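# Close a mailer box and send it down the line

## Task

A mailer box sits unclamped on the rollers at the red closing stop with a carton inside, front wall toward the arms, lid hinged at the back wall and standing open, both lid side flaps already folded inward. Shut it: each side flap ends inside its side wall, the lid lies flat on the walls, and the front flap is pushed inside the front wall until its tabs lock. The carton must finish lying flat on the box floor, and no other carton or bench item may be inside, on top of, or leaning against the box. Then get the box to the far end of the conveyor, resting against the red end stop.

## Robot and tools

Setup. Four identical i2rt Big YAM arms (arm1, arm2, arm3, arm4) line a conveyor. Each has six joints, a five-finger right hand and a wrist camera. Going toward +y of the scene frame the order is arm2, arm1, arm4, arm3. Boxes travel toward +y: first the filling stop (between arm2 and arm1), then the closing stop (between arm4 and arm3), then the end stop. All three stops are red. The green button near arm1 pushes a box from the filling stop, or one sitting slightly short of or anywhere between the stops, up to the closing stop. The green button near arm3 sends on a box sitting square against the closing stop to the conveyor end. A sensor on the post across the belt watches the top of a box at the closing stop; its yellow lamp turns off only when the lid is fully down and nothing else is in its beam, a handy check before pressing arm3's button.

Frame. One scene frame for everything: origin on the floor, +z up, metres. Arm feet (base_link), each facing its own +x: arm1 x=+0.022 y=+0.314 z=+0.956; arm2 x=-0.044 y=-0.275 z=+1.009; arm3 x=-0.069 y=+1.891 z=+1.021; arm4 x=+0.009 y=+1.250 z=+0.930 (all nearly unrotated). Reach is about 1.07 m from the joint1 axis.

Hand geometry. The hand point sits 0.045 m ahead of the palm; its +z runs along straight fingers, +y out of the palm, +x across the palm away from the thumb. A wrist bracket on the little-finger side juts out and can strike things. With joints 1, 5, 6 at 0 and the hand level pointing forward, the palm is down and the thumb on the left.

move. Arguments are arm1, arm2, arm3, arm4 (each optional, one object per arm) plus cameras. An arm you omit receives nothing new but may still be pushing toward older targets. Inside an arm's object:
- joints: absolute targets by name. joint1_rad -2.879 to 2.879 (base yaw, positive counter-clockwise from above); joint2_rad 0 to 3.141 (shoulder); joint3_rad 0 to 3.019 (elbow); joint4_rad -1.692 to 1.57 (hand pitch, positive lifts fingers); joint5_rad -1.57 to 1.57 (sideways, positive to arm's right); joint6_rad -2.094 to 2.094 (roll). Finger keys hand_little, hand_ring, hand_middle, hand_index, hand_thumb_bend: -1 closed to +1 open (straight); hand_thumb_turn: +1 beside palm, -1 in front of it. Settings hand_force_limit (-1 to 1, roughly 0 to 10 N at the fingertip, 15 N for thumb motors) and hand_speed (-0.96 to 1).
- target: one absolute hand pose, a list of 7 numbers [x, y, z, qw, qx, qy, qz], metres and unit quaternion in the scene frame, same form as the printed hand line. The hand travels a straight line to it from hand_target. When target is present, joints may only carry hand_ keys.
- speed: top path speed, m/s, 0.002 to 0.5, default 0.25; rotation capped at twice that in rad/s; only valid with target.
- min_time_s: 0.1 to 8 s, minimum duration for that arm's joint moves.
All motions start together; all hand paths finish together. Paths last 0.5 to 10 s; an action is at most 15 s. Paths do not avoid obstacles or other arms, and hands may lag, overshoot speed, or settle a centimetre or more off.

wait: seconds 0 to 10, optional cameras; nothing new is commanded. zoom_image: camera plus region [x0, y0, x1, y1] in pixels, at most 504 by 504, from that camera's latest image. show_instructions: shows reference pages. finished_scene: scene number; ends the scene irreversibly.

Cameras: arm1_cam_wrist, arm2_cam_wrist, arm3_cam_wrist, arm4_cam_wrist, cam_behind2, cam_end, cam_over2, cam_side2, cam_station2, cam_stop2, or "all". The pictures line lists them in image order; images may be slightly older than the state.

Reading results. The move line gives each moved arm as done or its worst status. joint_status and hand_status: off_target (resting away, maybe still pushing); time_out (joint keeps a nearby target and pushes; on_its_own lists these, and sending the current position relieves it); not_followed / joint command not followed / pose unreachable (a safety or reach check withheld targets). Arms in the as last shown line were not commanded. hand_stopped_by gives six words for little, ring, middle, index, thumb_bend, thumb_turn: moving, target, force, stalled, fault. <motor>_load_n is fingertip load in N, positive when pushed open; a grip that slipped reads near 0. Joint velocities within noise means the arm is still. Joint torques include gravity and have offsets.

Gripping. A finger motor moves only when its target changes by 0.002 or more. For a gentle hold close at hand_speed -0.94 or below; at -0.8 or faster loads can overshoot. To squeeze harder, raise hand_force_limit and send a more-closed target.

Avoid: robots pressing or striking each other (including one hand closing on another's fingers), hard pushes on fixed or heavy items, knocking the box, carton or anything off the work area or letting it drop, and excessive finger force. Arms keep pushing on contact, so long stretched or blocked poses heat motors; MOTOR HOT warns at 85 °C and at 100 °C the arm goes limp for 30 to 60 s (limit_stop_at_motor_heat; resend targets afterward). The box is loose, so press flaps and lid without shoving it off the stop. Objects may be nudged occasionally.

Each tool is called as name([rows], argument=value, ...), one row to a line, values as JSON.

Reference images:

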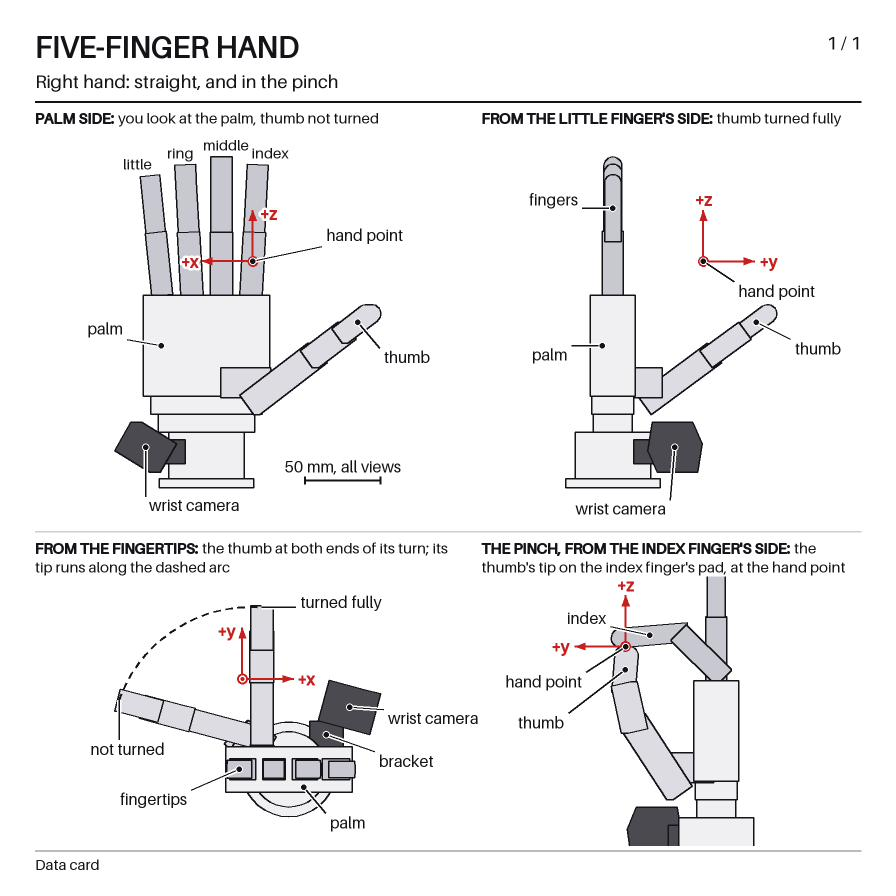

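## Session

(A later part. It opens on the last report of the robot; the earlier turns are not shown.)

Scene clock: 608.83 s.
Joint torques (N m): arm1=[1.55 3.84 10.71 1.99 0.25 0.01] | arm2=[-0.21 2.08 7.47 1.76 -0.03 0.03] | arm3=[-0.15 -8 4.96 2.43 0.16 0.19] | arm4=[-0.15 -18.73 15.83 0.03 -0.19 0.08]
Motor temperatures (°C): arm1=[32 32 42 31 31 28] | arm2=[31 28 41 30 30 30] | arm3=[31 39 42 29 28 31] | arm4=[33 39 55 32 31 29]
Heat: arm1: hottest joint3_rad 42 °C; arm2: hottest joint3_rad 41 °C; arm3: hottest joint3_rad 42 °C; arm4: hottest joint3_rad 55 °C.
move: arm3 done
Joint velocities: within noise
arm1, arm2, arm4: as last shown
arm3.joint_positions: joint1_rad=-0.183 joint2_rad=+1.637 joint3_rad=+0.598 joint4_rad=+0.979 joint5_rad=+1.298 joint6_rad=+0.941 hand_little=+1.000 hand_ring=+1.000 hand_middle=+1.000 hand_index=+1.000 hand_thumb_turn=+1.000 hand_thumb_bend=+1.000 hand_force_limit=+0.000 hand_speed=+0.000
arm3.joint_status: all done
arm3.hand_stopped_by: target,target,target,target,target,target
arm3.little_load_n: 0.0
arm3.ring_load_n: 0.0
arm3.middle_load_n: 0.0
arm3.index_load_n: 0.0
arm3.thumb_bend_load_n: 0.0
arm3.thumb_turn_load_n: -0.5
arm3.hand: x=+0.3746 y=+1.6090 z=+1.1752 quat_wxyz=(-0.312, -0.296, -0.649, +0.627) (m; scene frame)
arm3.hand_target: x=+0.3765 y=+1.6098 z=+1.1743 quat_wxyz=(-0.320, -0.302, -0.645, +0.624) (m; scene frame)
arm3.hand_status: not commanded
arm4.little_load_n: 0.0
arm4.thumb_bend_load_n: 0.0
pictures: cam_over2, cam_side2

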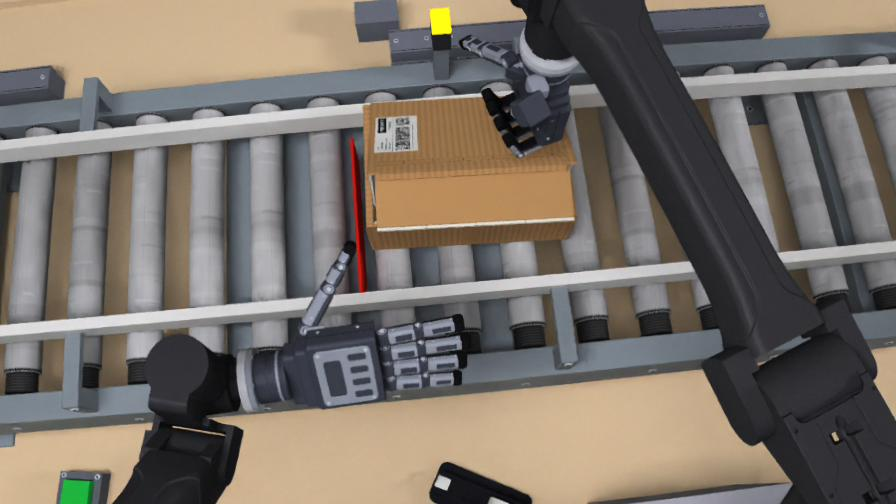

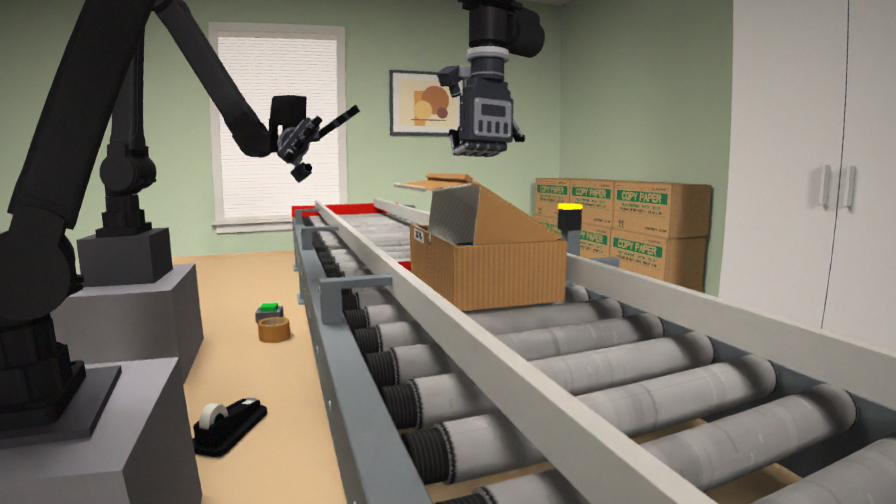

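move(arm3={"target": [0.555, 1.575, 1.158, 0.3536, 0.3536, 0.6124, -0.6124], "speed": 0.15}, cameras=["cam_side2"])

zoom_image(camera="cam_side2", region=[320, 110, 560, 290])

move(arm3={"target": [0.590, 1.573, 1.120, 0.4545, 0.4545, 0.5417, -0.5417], "speed": 0.08}, cameras=["cam_side2", "cam_over2"])

zoom_image(camera="cam_side2", region=[320, 110, 560, 290])

Scene clock: 634.80 s.
Joint torques (N m): arm1=[1.55 3.84 10.7 1.99 0.24 0.01] | arm2=[-0.62 1.26 7.45 1.98 -0.04 0.05] | arm3=[0.09 -14.86 8.21 1.11 0.12 0.15] | arm4=[-0.21 -18.84 15.82 0.03 -0.19 0.08]
Motor temperatures (°C): arm1=[32 32 42 31 31 28] | arm2=[31 28 41 30 30 30] | arm3=[31 38 41 29 28 31] | arm4=[33 40 54 32 31 29]
Heat: arm1: hottest joint3_rad 42 °C; arm2: hottest joint3_rad 41 °C; arm3: hottest joint3_rad 41 °C; arm4: hottest joint3_rad 54 °C.
move: arm3 off_target
Joint velocities: within noise
arm1.joint_positions: joint1_rad=-0.025 joint2_rad=+0.634 joint3_rad=+1.383 joint4_rad=-1.230 joint5_rad=-0.017 joint6_rad=-1.093 hand_little=+1.000 hand_ring=+1.000 hand_middle=+1.000 hand_index=+1.000 hand_thumb_turn=+1.000 hand_thumb_bend=+1.000 hand_force_limit=+0.000 hand_speed=-0.800
arm1.joint_status: not commanded
arm1.hand_stopped_by: target,target,target,target,target,target
arm1.little_load_n: 0.0
arm1.ring_load_n: 0.0
arm1.middle_load_n: 0.0
arm1.index_load_n: 0.0
arm1.thumb_bend_load_n: 0.0
arm1.thumb_turn_load_n: 0.0
arm1.hand: x=+0.2745 y=+0.2702 z=+1.4500 quat_wxyz=(-0.133, +0.832, -0.204, +0.498) (m; scene frame)
arm1.hand_target: x=+0.2735 y=+0.2701 z=+1.4635 quat_wxyz=(-0.136, +0.824, -0.202, +0.511) (m; scene frame)
arm1.hand_status: not commanded
arm2.joint_positions: joint1_rad=-0.037 joint2_rad=+0.598 joint3_rad=+1.420 joint4_rad=-1.348 joint5_rad=-0.058 joint6_rad=-1.134 hand_little=+1.000 hand_ring=+1.000 hand_middle=+1.000 hand_index=+1.000 hand_thumb_turn=+1.000 hand_thumb_bend=+1.000 hand_force_limit=+0.000 hand_speed=-0.800
arm2.joint_status: not commanded
arm2.hand_stopped_by: target,target,target,target,target,target
arm2.little_load_n: 0.0
arm2.ring_load_n: 0.0
arm2.middle_load_n: 0.0
arm2.index_load_n: 0.0
arm2.thumb_bend_load_n: 0.0
arm2.thumb_turn_load_n: 0.0
arm2.hand: x=+0.1645 y=-0.3360 z=+1.5061 quat_wxyz=(-0.099, +0.835, -0.233, +0.488) (m; scene frame)
arm2.hand_target: x=+0.1632 y=-0.3358 z=+1.5160 quat_wxyz=(-0.101, +0.830, -0.231, +0.498) (m; scene frame)
arm2.hand_status: not commanded
arm3.joint_positions: joint1_rad=-0.167 joint2_rad=+2.043 joint3_rad=+1.118 joint4_rad=+0.921 joint5_rad=+1.355 joint6_rad=+1.011 hand_little=+1.000 hand_ring=+1.000 hand_middle=+1.000 hand_index=+1.000 hand_thumb_turn=+1.000 hand_thumb_bend=+1.000 hand_force_limit=+0.000 hand_speed=+0.000
arm3.joint_status: not commanded
arm3.hand_stopped_by: target,target,target,target,target,target
arm3.little_load_n: 0.0
arm3.ring_load_n: 0.0
arm3.middle_load_n: 0.0
arm3.index_load_n: 0.0
arm3.thumb_bend_load_n: 0.0
arm3.thumb_turn_load_n: 0.0
arm3.hand: x=+0.5415 y=+1.5731 z=+1.1484 quat_wxyz=(-0.341, -0.345, -0.618, +0.618) (m; scene frame)
arm3.hand_target: x=+0.5544 y=+1.5753 z=+1.1581 quat_wxyz=(-0.354, -0.353, -0.612, +0.613) (m; scene frame)
arm3.hand_status: off_target (0.017 m and 2.0 deg from the pose sent, 0.184 m and 9.3 deg at the start)
arm4: as last shown
pictures: cam_side2

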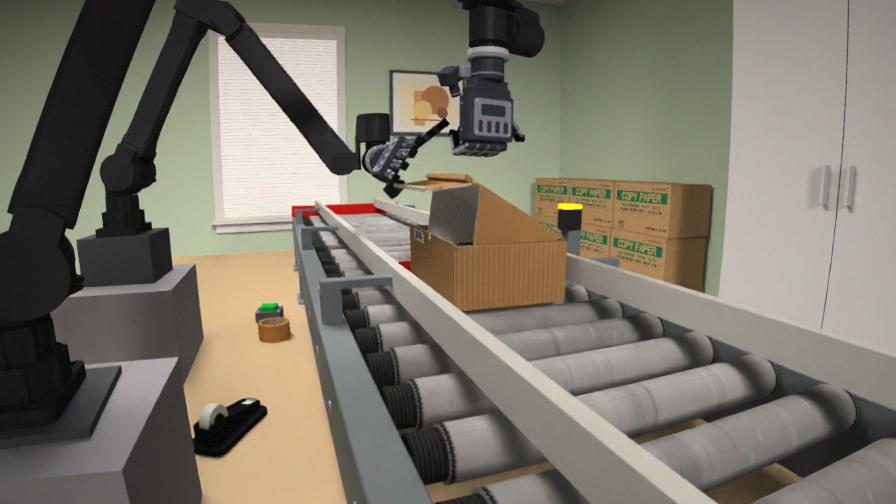

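Scaled by 2.100 from the camera's 896x504 image, which has a finer 1280x720 frame.

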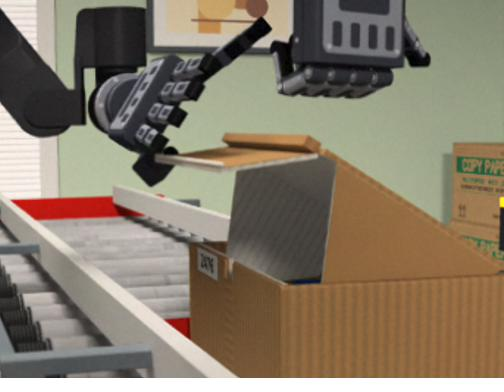

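Scene clock: 637.70 s.
Joint torques (N m): arm1=[1.49 3.84 10.7 1.99 0.25 0.01] | arm2=[-1.08 1.32 7.19 2.09 0.03 0.05] | arm3=[0.32 -16.09 8.18 2.06 0.03 0.22] | arm4=[-0.21 -18.78 15.82 0.03 -0.19 0.08]
Motor temperatures (°C): arm1=[32 32 42 31 31 28] | arm2=[31 28 41 30 30 30] | arm3=[31 38 41 29 28 31] | arm4=[33 40 54 32 31 29]
Heat: arm1: hottest joint3_rad 42 °C; arm2: hottest joint3_rad 41 °C; arm3: hottest joint3_rad 41 °C; arm4: hottest joint3_rad 54 °C.
move: arm3 off_target
Joint velocities: within noise
arm1, arm2, arm4: as last shown
arm2.little_load_n: -0.5
arm3.joint_positions: joint1_rad=-0.160 joint2_rad=+2.223 joint3_rad=+1.250 joint4_rad=+0.944 joint5_rad=+1.367 joint6_rad=+1.364 hand_little=+1.000 hand_ring=+1.000 hand_middle=+1.000 hand_index=+1.000 hand_thumb_turn=+1.000 hand_thumb_bend=+1.000 hand_force_limit=+0.000 hand_speed=+0.000
arm3.joint_status: not commanded
arm3.hand_stopped_by: target,target,target,target,target,target
arm3.little_load_n: 0.0
arm3.ring_load_n: 0.0
arm3.middle_load_n: 0.0
arm3.index_load_n: 0.0
arm3.thumb_bend_load_n: 0.0
arm3.thumb_turn_load_n: 0.0
arm3.hand: x=+0.5751 y=+1.5688 z=+1.1106 quat_wxyz=(-0.435, -0.444, -0.554, +0.554) (m; scene frame)
arm3.hand_target: x=+0.5892 y=+1.5733 z=+1.1200 quat_wxyz=(-0.454, -0.454, -0.542, +0.542) (m; scene frame)
arm3.hand_status: off_target (0.018 m and 3.2 deg from the pose sent, 0.056 m and 21.9 deg at the start)
pictures: cam_over2, cam_side2

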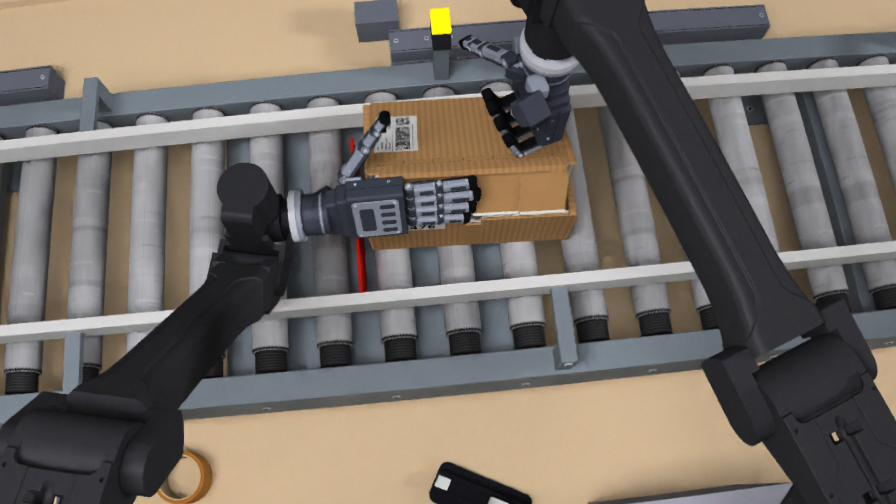

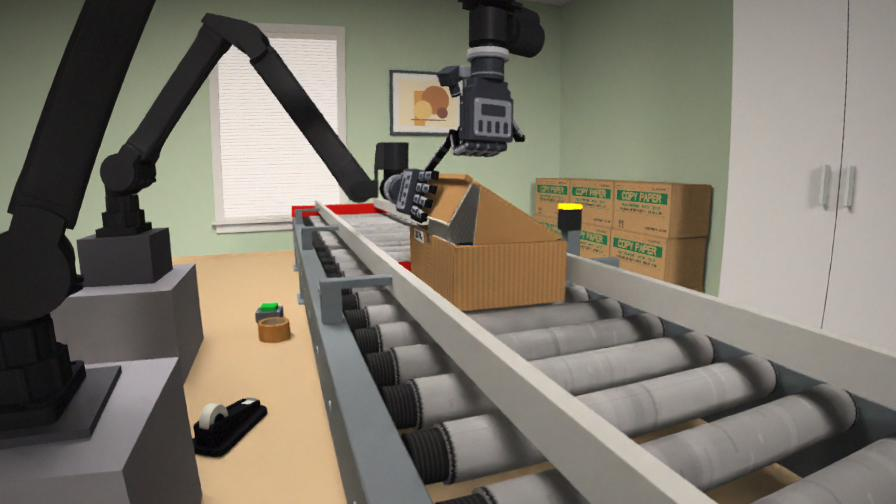

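Scaled by 2.100 from the camera's 896x504 image, which has a finer 1280x720 frame.

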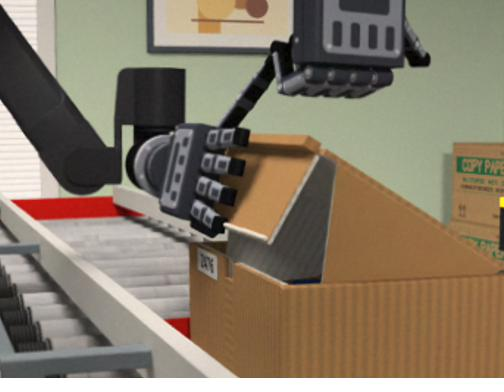

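move(arm3={"target": [0.600, 1.573, 1.120, 0.5417, 0.5417, 0.4545, -0.4545], "speed": 0.08}, cameras=["cam_side2", "cam_over2"])

zoom_image(camera="cam_side2", region=[320, 110, 560, 290])

move(arm3={"target": [0.602, 1.573, 1.125, 0.5964, 0.5964, 0.3799, -0.3799], "speed": 0.08}, cameras=["cam_side2", "cam_over2", "cam_station2", "arm3_cam_wrist"])

zoom_image(camera="cam_side2", region=[320, 110, 560, 290])

Scene clock: 645.60 s.
Joint torques (N m): arm1=[1.55 3.78 10.7 2 0.24 0.01] | arm2=[-0.38 2.02 7.19 1.58 -0.03 0.05] | arm3=[0.44 -16.67 8.51 1.98 -0.26 0.29] | arm4=[-0.15 -18.84 15.83 0.03 -0.19 0.08]
Motor temperatures (°C): arm1=[32 32 42 31 31 28] | arm2=[31 28 41 30 30 30] | arm3=[31 39 41 29 28 31] | arm4=[33 41 54 32 31 29]
Heat: arm1: hottest joint3_rad 42 °C; arm2: hottest joint3_rad 41 °C; arm3: hottest joint3_rad 41 °C; arm4: hottest joint3_rad 54 °C.
move: arm3 off_target
Joint velocities: within noise
arm1, arm2, arm4: as last shown
arm2.little_load_n: 0.0
arm2.thumb_bend_load_n: 0.5
arm3.joint_positions: joint1_rad=-0.155 joint2_rad=+2.296 joint3_rad=+1.327 joint4_rad=+0.944 joint5_rad=+1.381 joint6_rad=+1.704 hand_little=+1.000 hand_ring=+1.000 hand_middle=+1.000 hand_index=+1.000 hand_thumb_turn=+1.000 hand_thumb_bend=+1.000 hand_force_limit=+0.000 hand_speed=+0.000
arm3.joint_status: not commanded
arm3.hand_stopped_by: target,target,target,target,target,target
arm3.little_load_n: 0.0
arm3.ring_load_n: 0.0
arm3.middle_load_n: 0.0
arm3.index_load_n: 0.0
arm3.thumb_bend_load_n: 0.0
arm3.thumb_turn_load_n: 0.0
arm3.hand: x=+0.5834 y=+1.5670 z=+1.1116 quat_wxyz=(-0.521, -0.534, -0.467, +0.474) (m; scene frame)
arm3.hand_target: x=+0.5990 y=+1.5735 z=+1.1202 quat_wxyz=(-0.542, -0.541, -0.455, +0.454) (m; scene frame)
arm3.hand_status: off_target (0.020 m and 3.7 deg from the pose sent, 0.027 m and 23.2 deg at the start)
pictures: cam_over2, cam_side2

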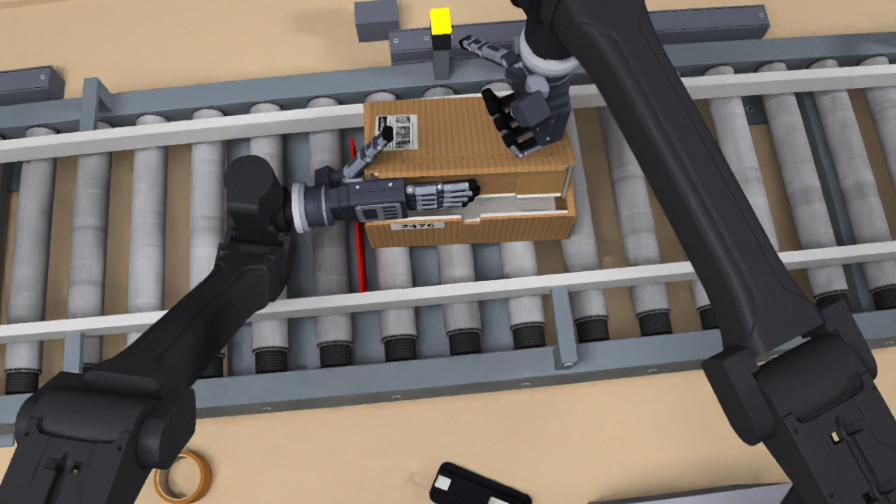

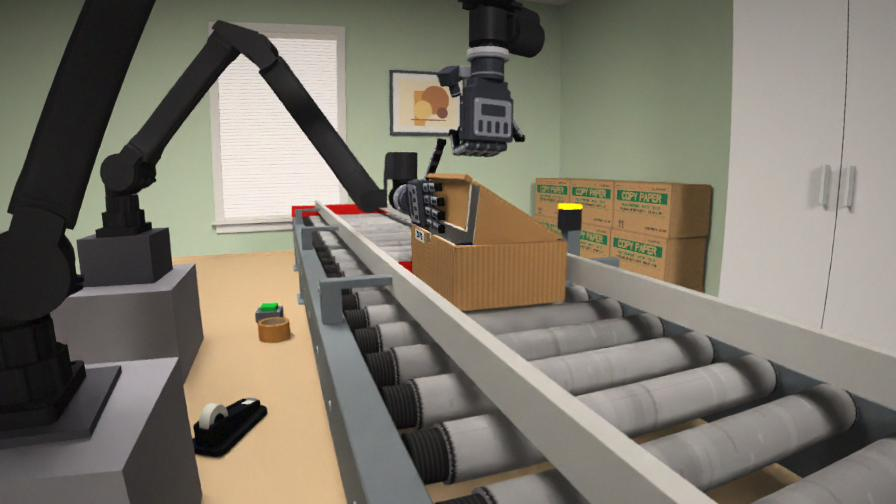

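Scaled by 2.100 from the camera's 896x504 image, which has a finer 1280x720 frame.

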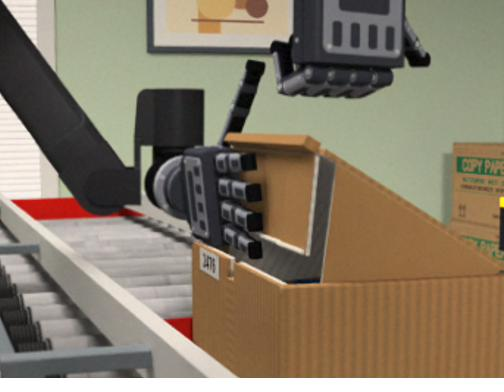

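Scene clock: 647.77 s.
Joint torques (N m): arm1=[1.49 3.84 10.71 2 0.24 0.01] | arm2=[-0.44 1.32 7.5 1.73 0.01 0.08] | arm3=[0.79 -14.04 11.59 2.06 -1.77 0.9] | arm4=[-0.21 -18.78 15.82 0.03 -0.19 0.09]
Motor temperatures (°C): arm1=[32 32 42 31 31 28] | arm2=[31 28 41 30 30 30] | arm3=[31 39 42 29 29 31] | arm4=[33 41 54 32 31 29]
Heat: arm1: hottest joint3_rad 42 °C; arm2: hottest joint3_rad 41 °C; arm3: hottest joint3_rad 42 °C; arm4: hottest joint3_rad 54 °C.
move: arm3 off_target
Joint velocities: within noise
arm1, arm2, arm4: as last shown
arm1.thumb_bend_load_n: -0.5
arm2.thumb_bend_load_n: 0.0
arm3.joint_positions: joint1_rad=-0.155 joint2_rad=+2.309 joint3_rad=+1.334 joint4_rad=+1.004 joint5_rad=+1.424 joint6_rad=+1.835 hand_little=+1.000 hand_ring=+1.000 hand_middle=+1.000 hand_index=+1.000 hand_thumb_turn=+1.000 hand_thumb_bend=+1.000 hand_force_limit=+0.000 hand_speed=+0.000
arm3.joint_status: not commanded
arm3.hand_stopped_by: target,target,target,target,target,target
arm3.little_load_n: 0.0
arm3.ring_load_n: -3.5
arm3.middle_load_n: 0.0
arm3.index_load_n: 0.0
arm3.thumb_bend_load_n: 0.0
arm3.thumb_turn_load_n: 0.0
arm3.hand: x=+0.5683 y=+1.5655 z=+1.1214 quat_wxyz=(-0.555, -0.581, -0.402, +0.439) (m; scene frame)
arm3.hand_target: x=+0.5982 y=+1.5748 z=+1.1253 quat_wxyz=(-0.599, -0.591, -0.379, +0.384) (m; scene frame)
arm3.hand_status: off_target (0.035 m and 8.8 deg from the pose sent, 0.024 m and 18.6 deg at the start)
pictures: arm3_cam_wrist, cam_over2, cam_side2, cam_station2

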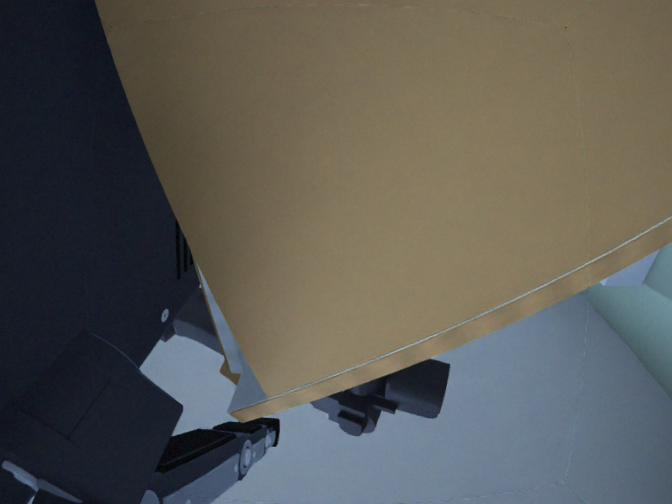

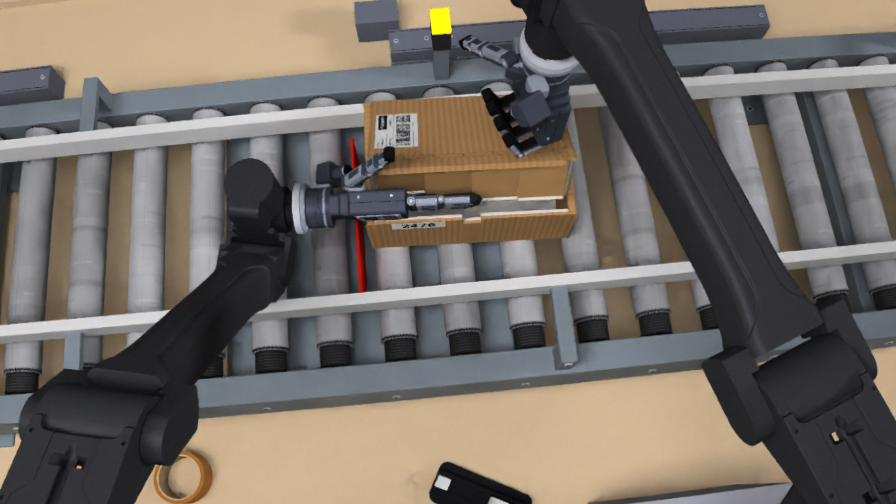

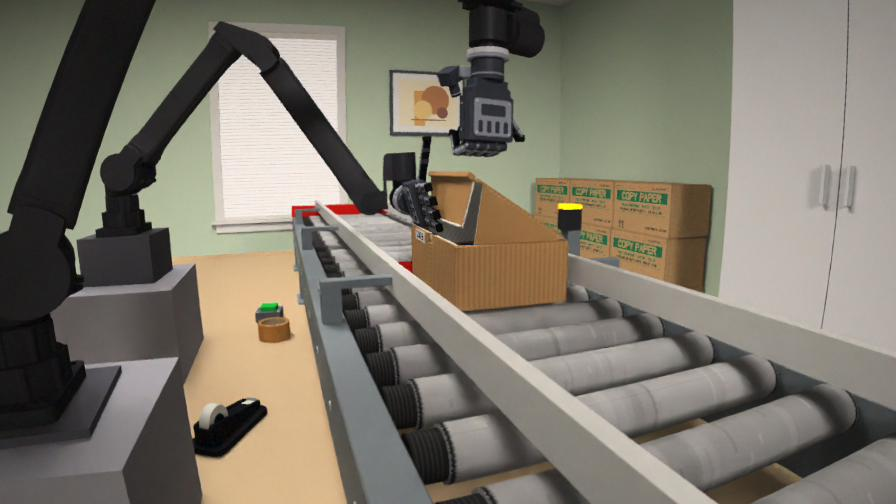

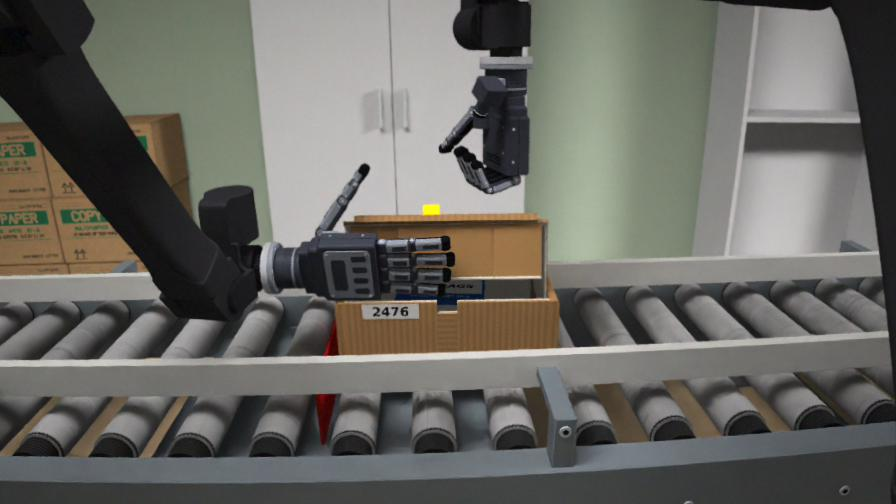

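Scaled by 2.100 from the camera's 896x504 image, which has a finer 1280x720 frame.

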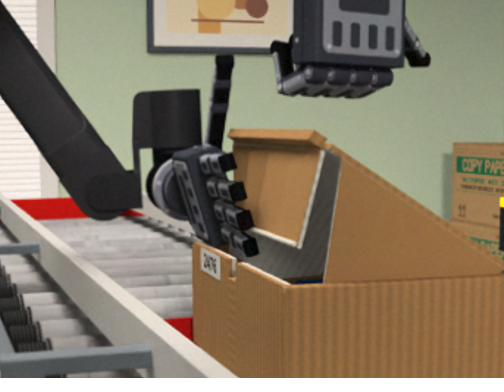

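move(arm4={"target": [0.605, 1.515, 1.095, 0, -0.1305, 0.9914, 0], "speed": 0.08}, cameras=["cam_side2", "cam_over2", "cam_station2"])

zoom_image(camera="cam_side2", region=[320, 110, 560, 290])

zoom_image(camera="cam_over2", region=[320, 90, 600, 270])

Scene clock: 665.40 s.
Joint torques (N m): arm1=[1.55 3.84 10.7 1.99 0.25 0.01] | arm2=[-0.38 1.44 7.24 1.87 -0.04 0.03] | arm3=[0.85 -14.04 11.55 2.09 -1.85 0.86] | arm4=[-0.09 -17.32 8.01 0.65 -0.11 0.07]
Motor temperatures (°C): arm1=[32 32 43 31 31 28] | arm2=[31 28 41 30 30 30] | arm3=[31 39 48 29 36 32] | arm4=[33 41 54 32 31 29]
Heat: arm1: hottest joint3_rad 43 °C; arm2: hottest joint3_rad 41 °C; arm3: hottest joint3_rad 48 °C; arm4: hottest joint3_rad 54 °C.
move: arm4 off_target
Joint velocities: within noise
arm1, arm2, arm3: as last shown
arm3.joint_positions: joint1_rad=-0.155 joint2_rad=+2.310 joint3_rad=+1.334 joint4_rad=+1.004 joint5_rad=+1.427 joint6_rad=+1.839 hand_little=+1.000 hand_ring=+1.000 hand_middle=+1.000 hand_index=+1.000 hand_thumb_turn=+1.000 hand_thumb_bend=+1.000 hand_force_limit=+0.000 hand_speed=+0.000
arm3.ring_load_n: 0.0
arm3.hand: x=+0.5678 y=+1.5654 z=+1.1215 quat_wxyz=(-0.556, -0.583, -0.400, +0.438) (m; scene frame)
arm3.hand_target: x=+0.5982 y=+1.5748 z=+1.1252 quat_wxyz=(-0.599, -0.591, -0.379, +0.384) (m; scene frame)
arm4.joint_positions: joint1_rad=+0.235 joint2_rad=+1.937 joint3_rad=+1.950 joint4_rad=-1.524 joint5_rad=+0.005 joint6_rad=+1.643 hand_little=-1.000 hand_ring=-1.000 hand_middle=-1.000 hand_index=-1.000 hand_thumb_turn=+1.000 hand_thumb_bend=+1.000 hand_force_limit=+0.000 hand_speed=+0.000
arm4.joint_status: not commanded
arm4.hand_stopped_by: target,target,target,target,target,target
arm4.little_load_n: -1.0
arm4.ring_load_n: 0.0
arm4.middle_load_n: 0.0
arm4.index_load_n: 0.0
arm4.thumb_bend_load_n: 0.0
arm4.thumb_turn_load_n: 0.0
arm4.hand: x=+0.6072 y=+1.5220 z=+1.1258 quat_wxyz=(-0.027, +0.134, -0.991, -0.006) (m; scene frame)
arm4.hand_target: x=+0.6041 y=+1.5149 z=+1.0957 quat_wxyz=(+0.000, +0.131, -0.991, +0.000) (m; scene frame)
arm4.hand_status: off_target (0.032 m and 3.2 deg from the pose sent, 0.066 m and 0.5 deg at the start)
pictures: cam_over2, cam_side2, cam_station2

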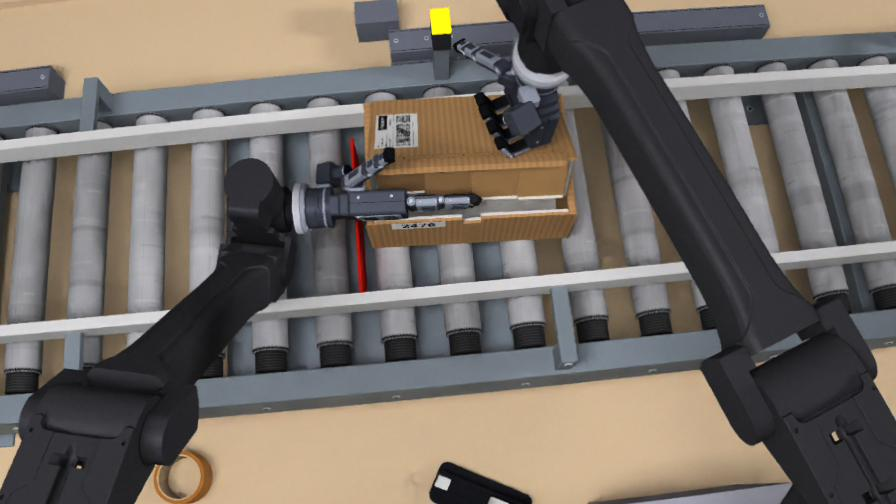

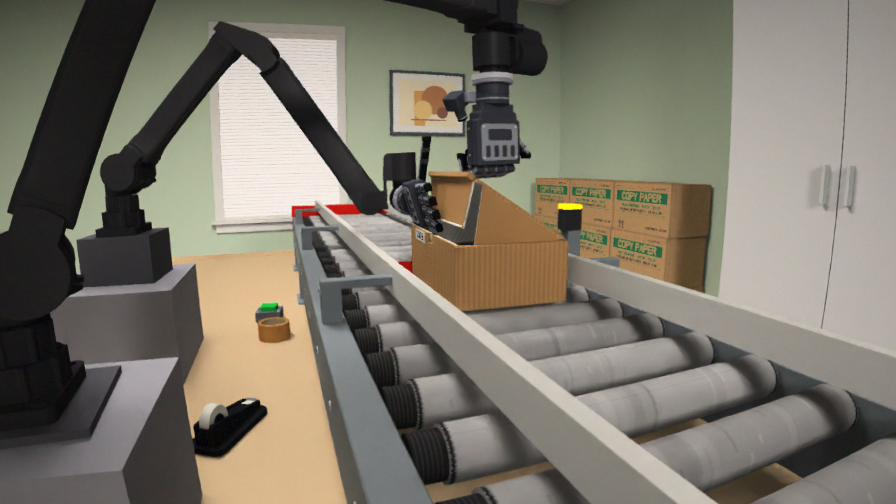

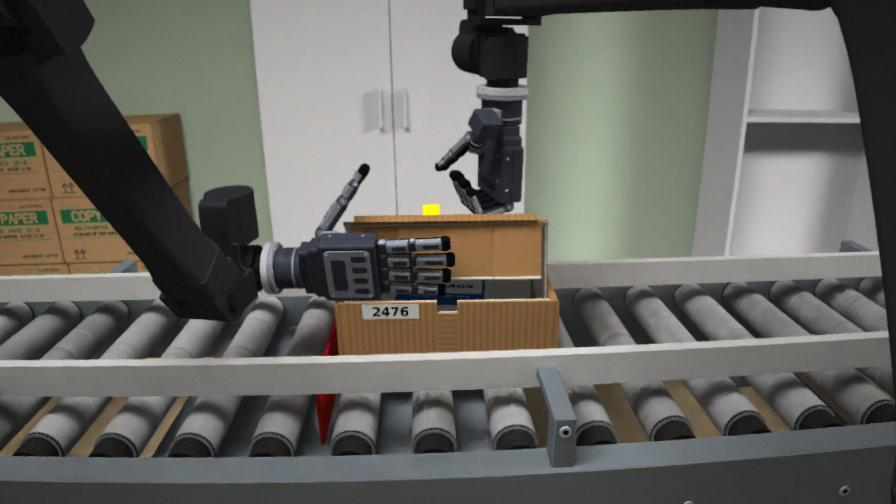

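Scaled by 2.100 from the camera's 896x504 image, which has a finer 1280x720 frame.

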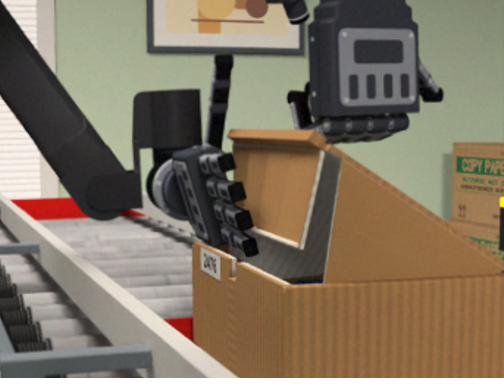

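Scaled by 1.800 from the camera's 896x504 image, which has a finer 1280x720 frame.

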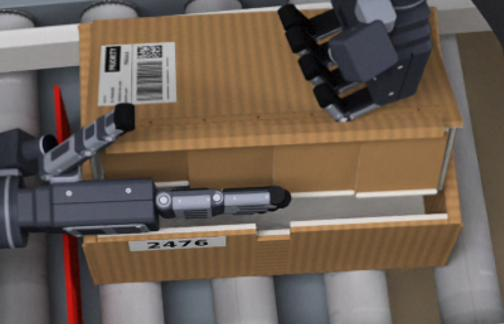

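move(arm3={"target": [0.592, 1.607, 1.125, 0.5964, 0.5964, 0.3799, -0.3799], "speed": 0.08}, cameras=["cam_side2", "cam_over2", "cam_station2", "cam_stop2"])

zoom_image(camera="cam_side2", region=[320, 110, 560, 290])

zoom_image(camera="cam_over2", region=[320, 90, 600, 270])

Scene clock: 674.87 s.
Joint torques (N m): arm1=[1.55 3.84 10.69 1.99 0.25 0.01] | arm2=[-0.62 0.79 7.36 1.63 0.01 0.04] | arm3=[3.66 -16.15 7.5 1.77 -1.18 0.6] | arm4=[-0.09 -17.44 8.23 0.64 -0.11 0.07]
Motor temperatures (°C): arm1=[32 32 43 31 31 28] | arm2=[31 28 41 30 30 30] | arm3=[31 39 50 29 38 32] | arm4=[33 40 53 32 31 29]
Heat: arm1: hottest joint3_rad 43 °C; arm2: hottest joint3_rad 41 °C; arm3: hottest joint3_rad 50 °C; arm4: hottest joint3_rad 53 °C.
move: arm3 off_target
Joint velocities: within noise
arm1, arm2, arm4: as last shown
arm1.thumb_bend_load_n: 0.0
arm3.joint_positions: joint1_rad=-0.147 joint2_rad=+2.312 joint3_rad=+1.334 joint4_rad=+1.028 joint5_rad=+1.460 joint6_rad=+1.879 hand_little=+1.000 hand_ring=+1.000 hand_middle=+1.000 hand_index=+1.000 hand_thumb_turn=+1.000 hand_thumb_bend=+1.000 hand_force_limit=+0.000 hand_speed=+0.000
arm3.joint_status: not commanded
arm3.hand_stopped_by: target,target,target,target,target,target
arm3.little_load_n: 0.0
arm3.ring_load_n: 0.0
arm3.middle_load_n: 0.0
arm3.index_load_n: 0.0
arm3.thumb_bend_load_n: 0.0
arm3.thumb_turn_load_n: 0.0
arm3.hand: x=+0.5607 y=+1.5698 z=+1.1247 quat_wxyz=(-0.564, -0.599, -0.374, +0.428) (m; scene frame)
arm3.hand_target: x=+0.5891 y=+1.6078 z=+1.1252 quat_wxyz=(-0.598, -0.594, -0.379, +0.382) (m; scene frame)
arm3.hand_status: off_target (0.049 m and 6.7 deg from the pose sent, 0.048 m and 8.6 deg at the start)
arm4.joint_positions: joint1_rad=+0.235 joint2_rad=+1.937 joint3_rad=+1.949 joint4_rad=-1.524 joint5_rad=+0.005 joint6_rad=+1.643 hand_little=-1.000 hand_ring=-1.000 hand_middle=-1.000 hand_index=-1.000 hand_thumb_turn=+1.000 hand_thumb_bend=+1.000 hand_force_limit=+0.000 hand_speed=+0.000
arm4.little_load_n: -0.5
arm4.hand: x=+0.6068 y=+1.5219 z=+1.1251 quat_wxyz=(-0.026, +0.134, -0.991, -0.006) (m; scene frame)
arm4.hand_target: x=+0.6042 y=+1.5150 z=+1.0958 quat_wxyz=(+0.000, +0.131, -0.991, +0.000) (m; scene frame)
pictures: cam_over2, cam_side2, cam_station2, cam_stop2

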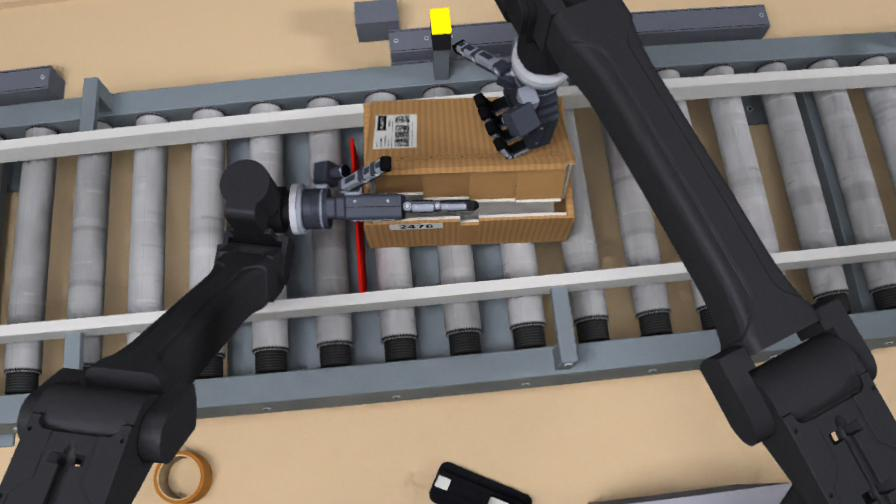

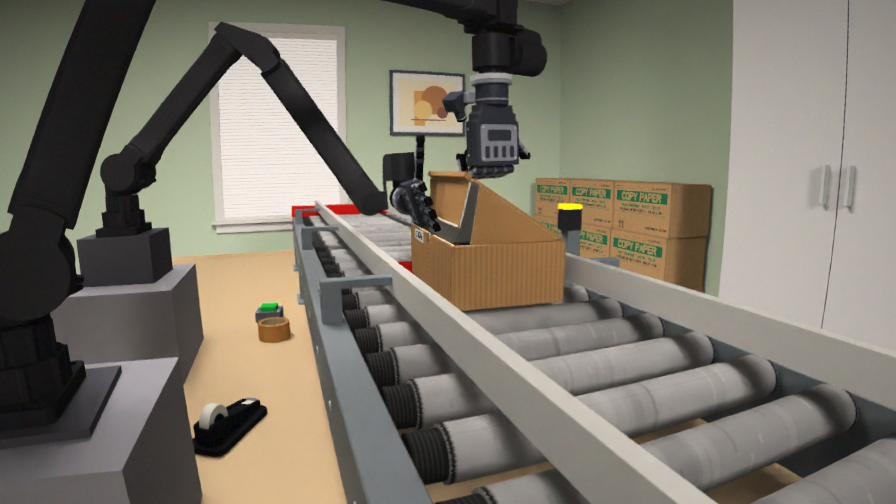

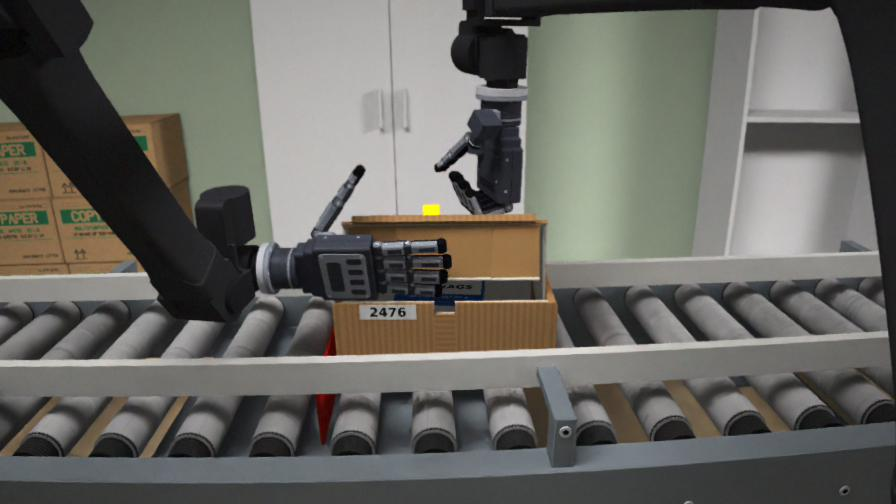

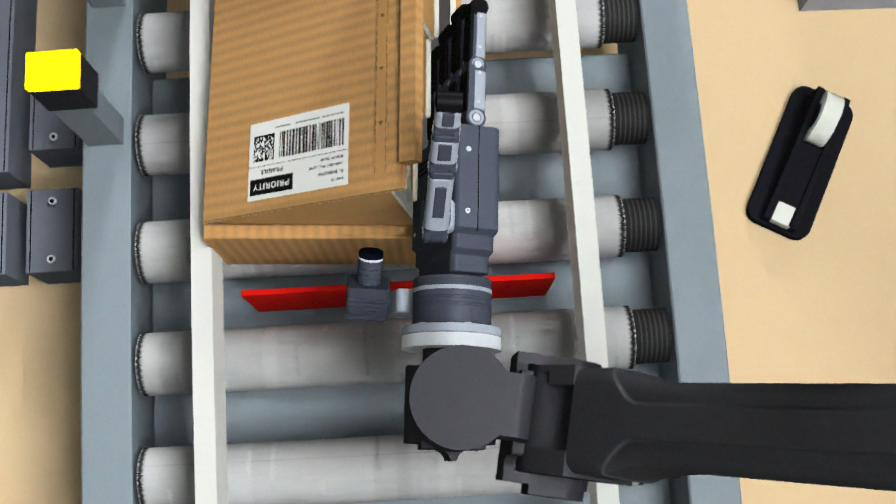

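Scaled by 2.100 from the camera's 896x504 image, which has a finer 1280x720 frame.

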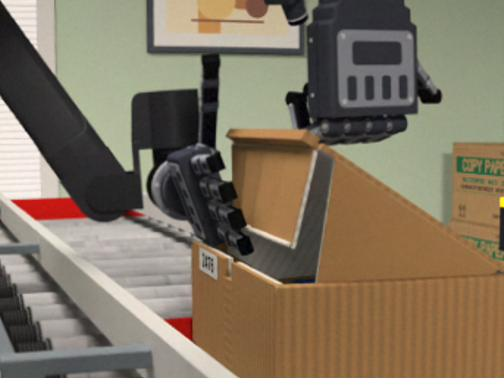

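Scaled by 1.800 from the camera's 896x504 image, which has a finer 1280x720 frame.

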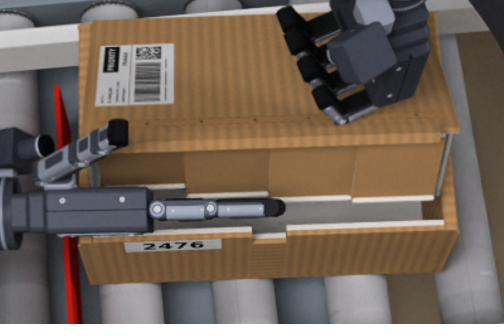

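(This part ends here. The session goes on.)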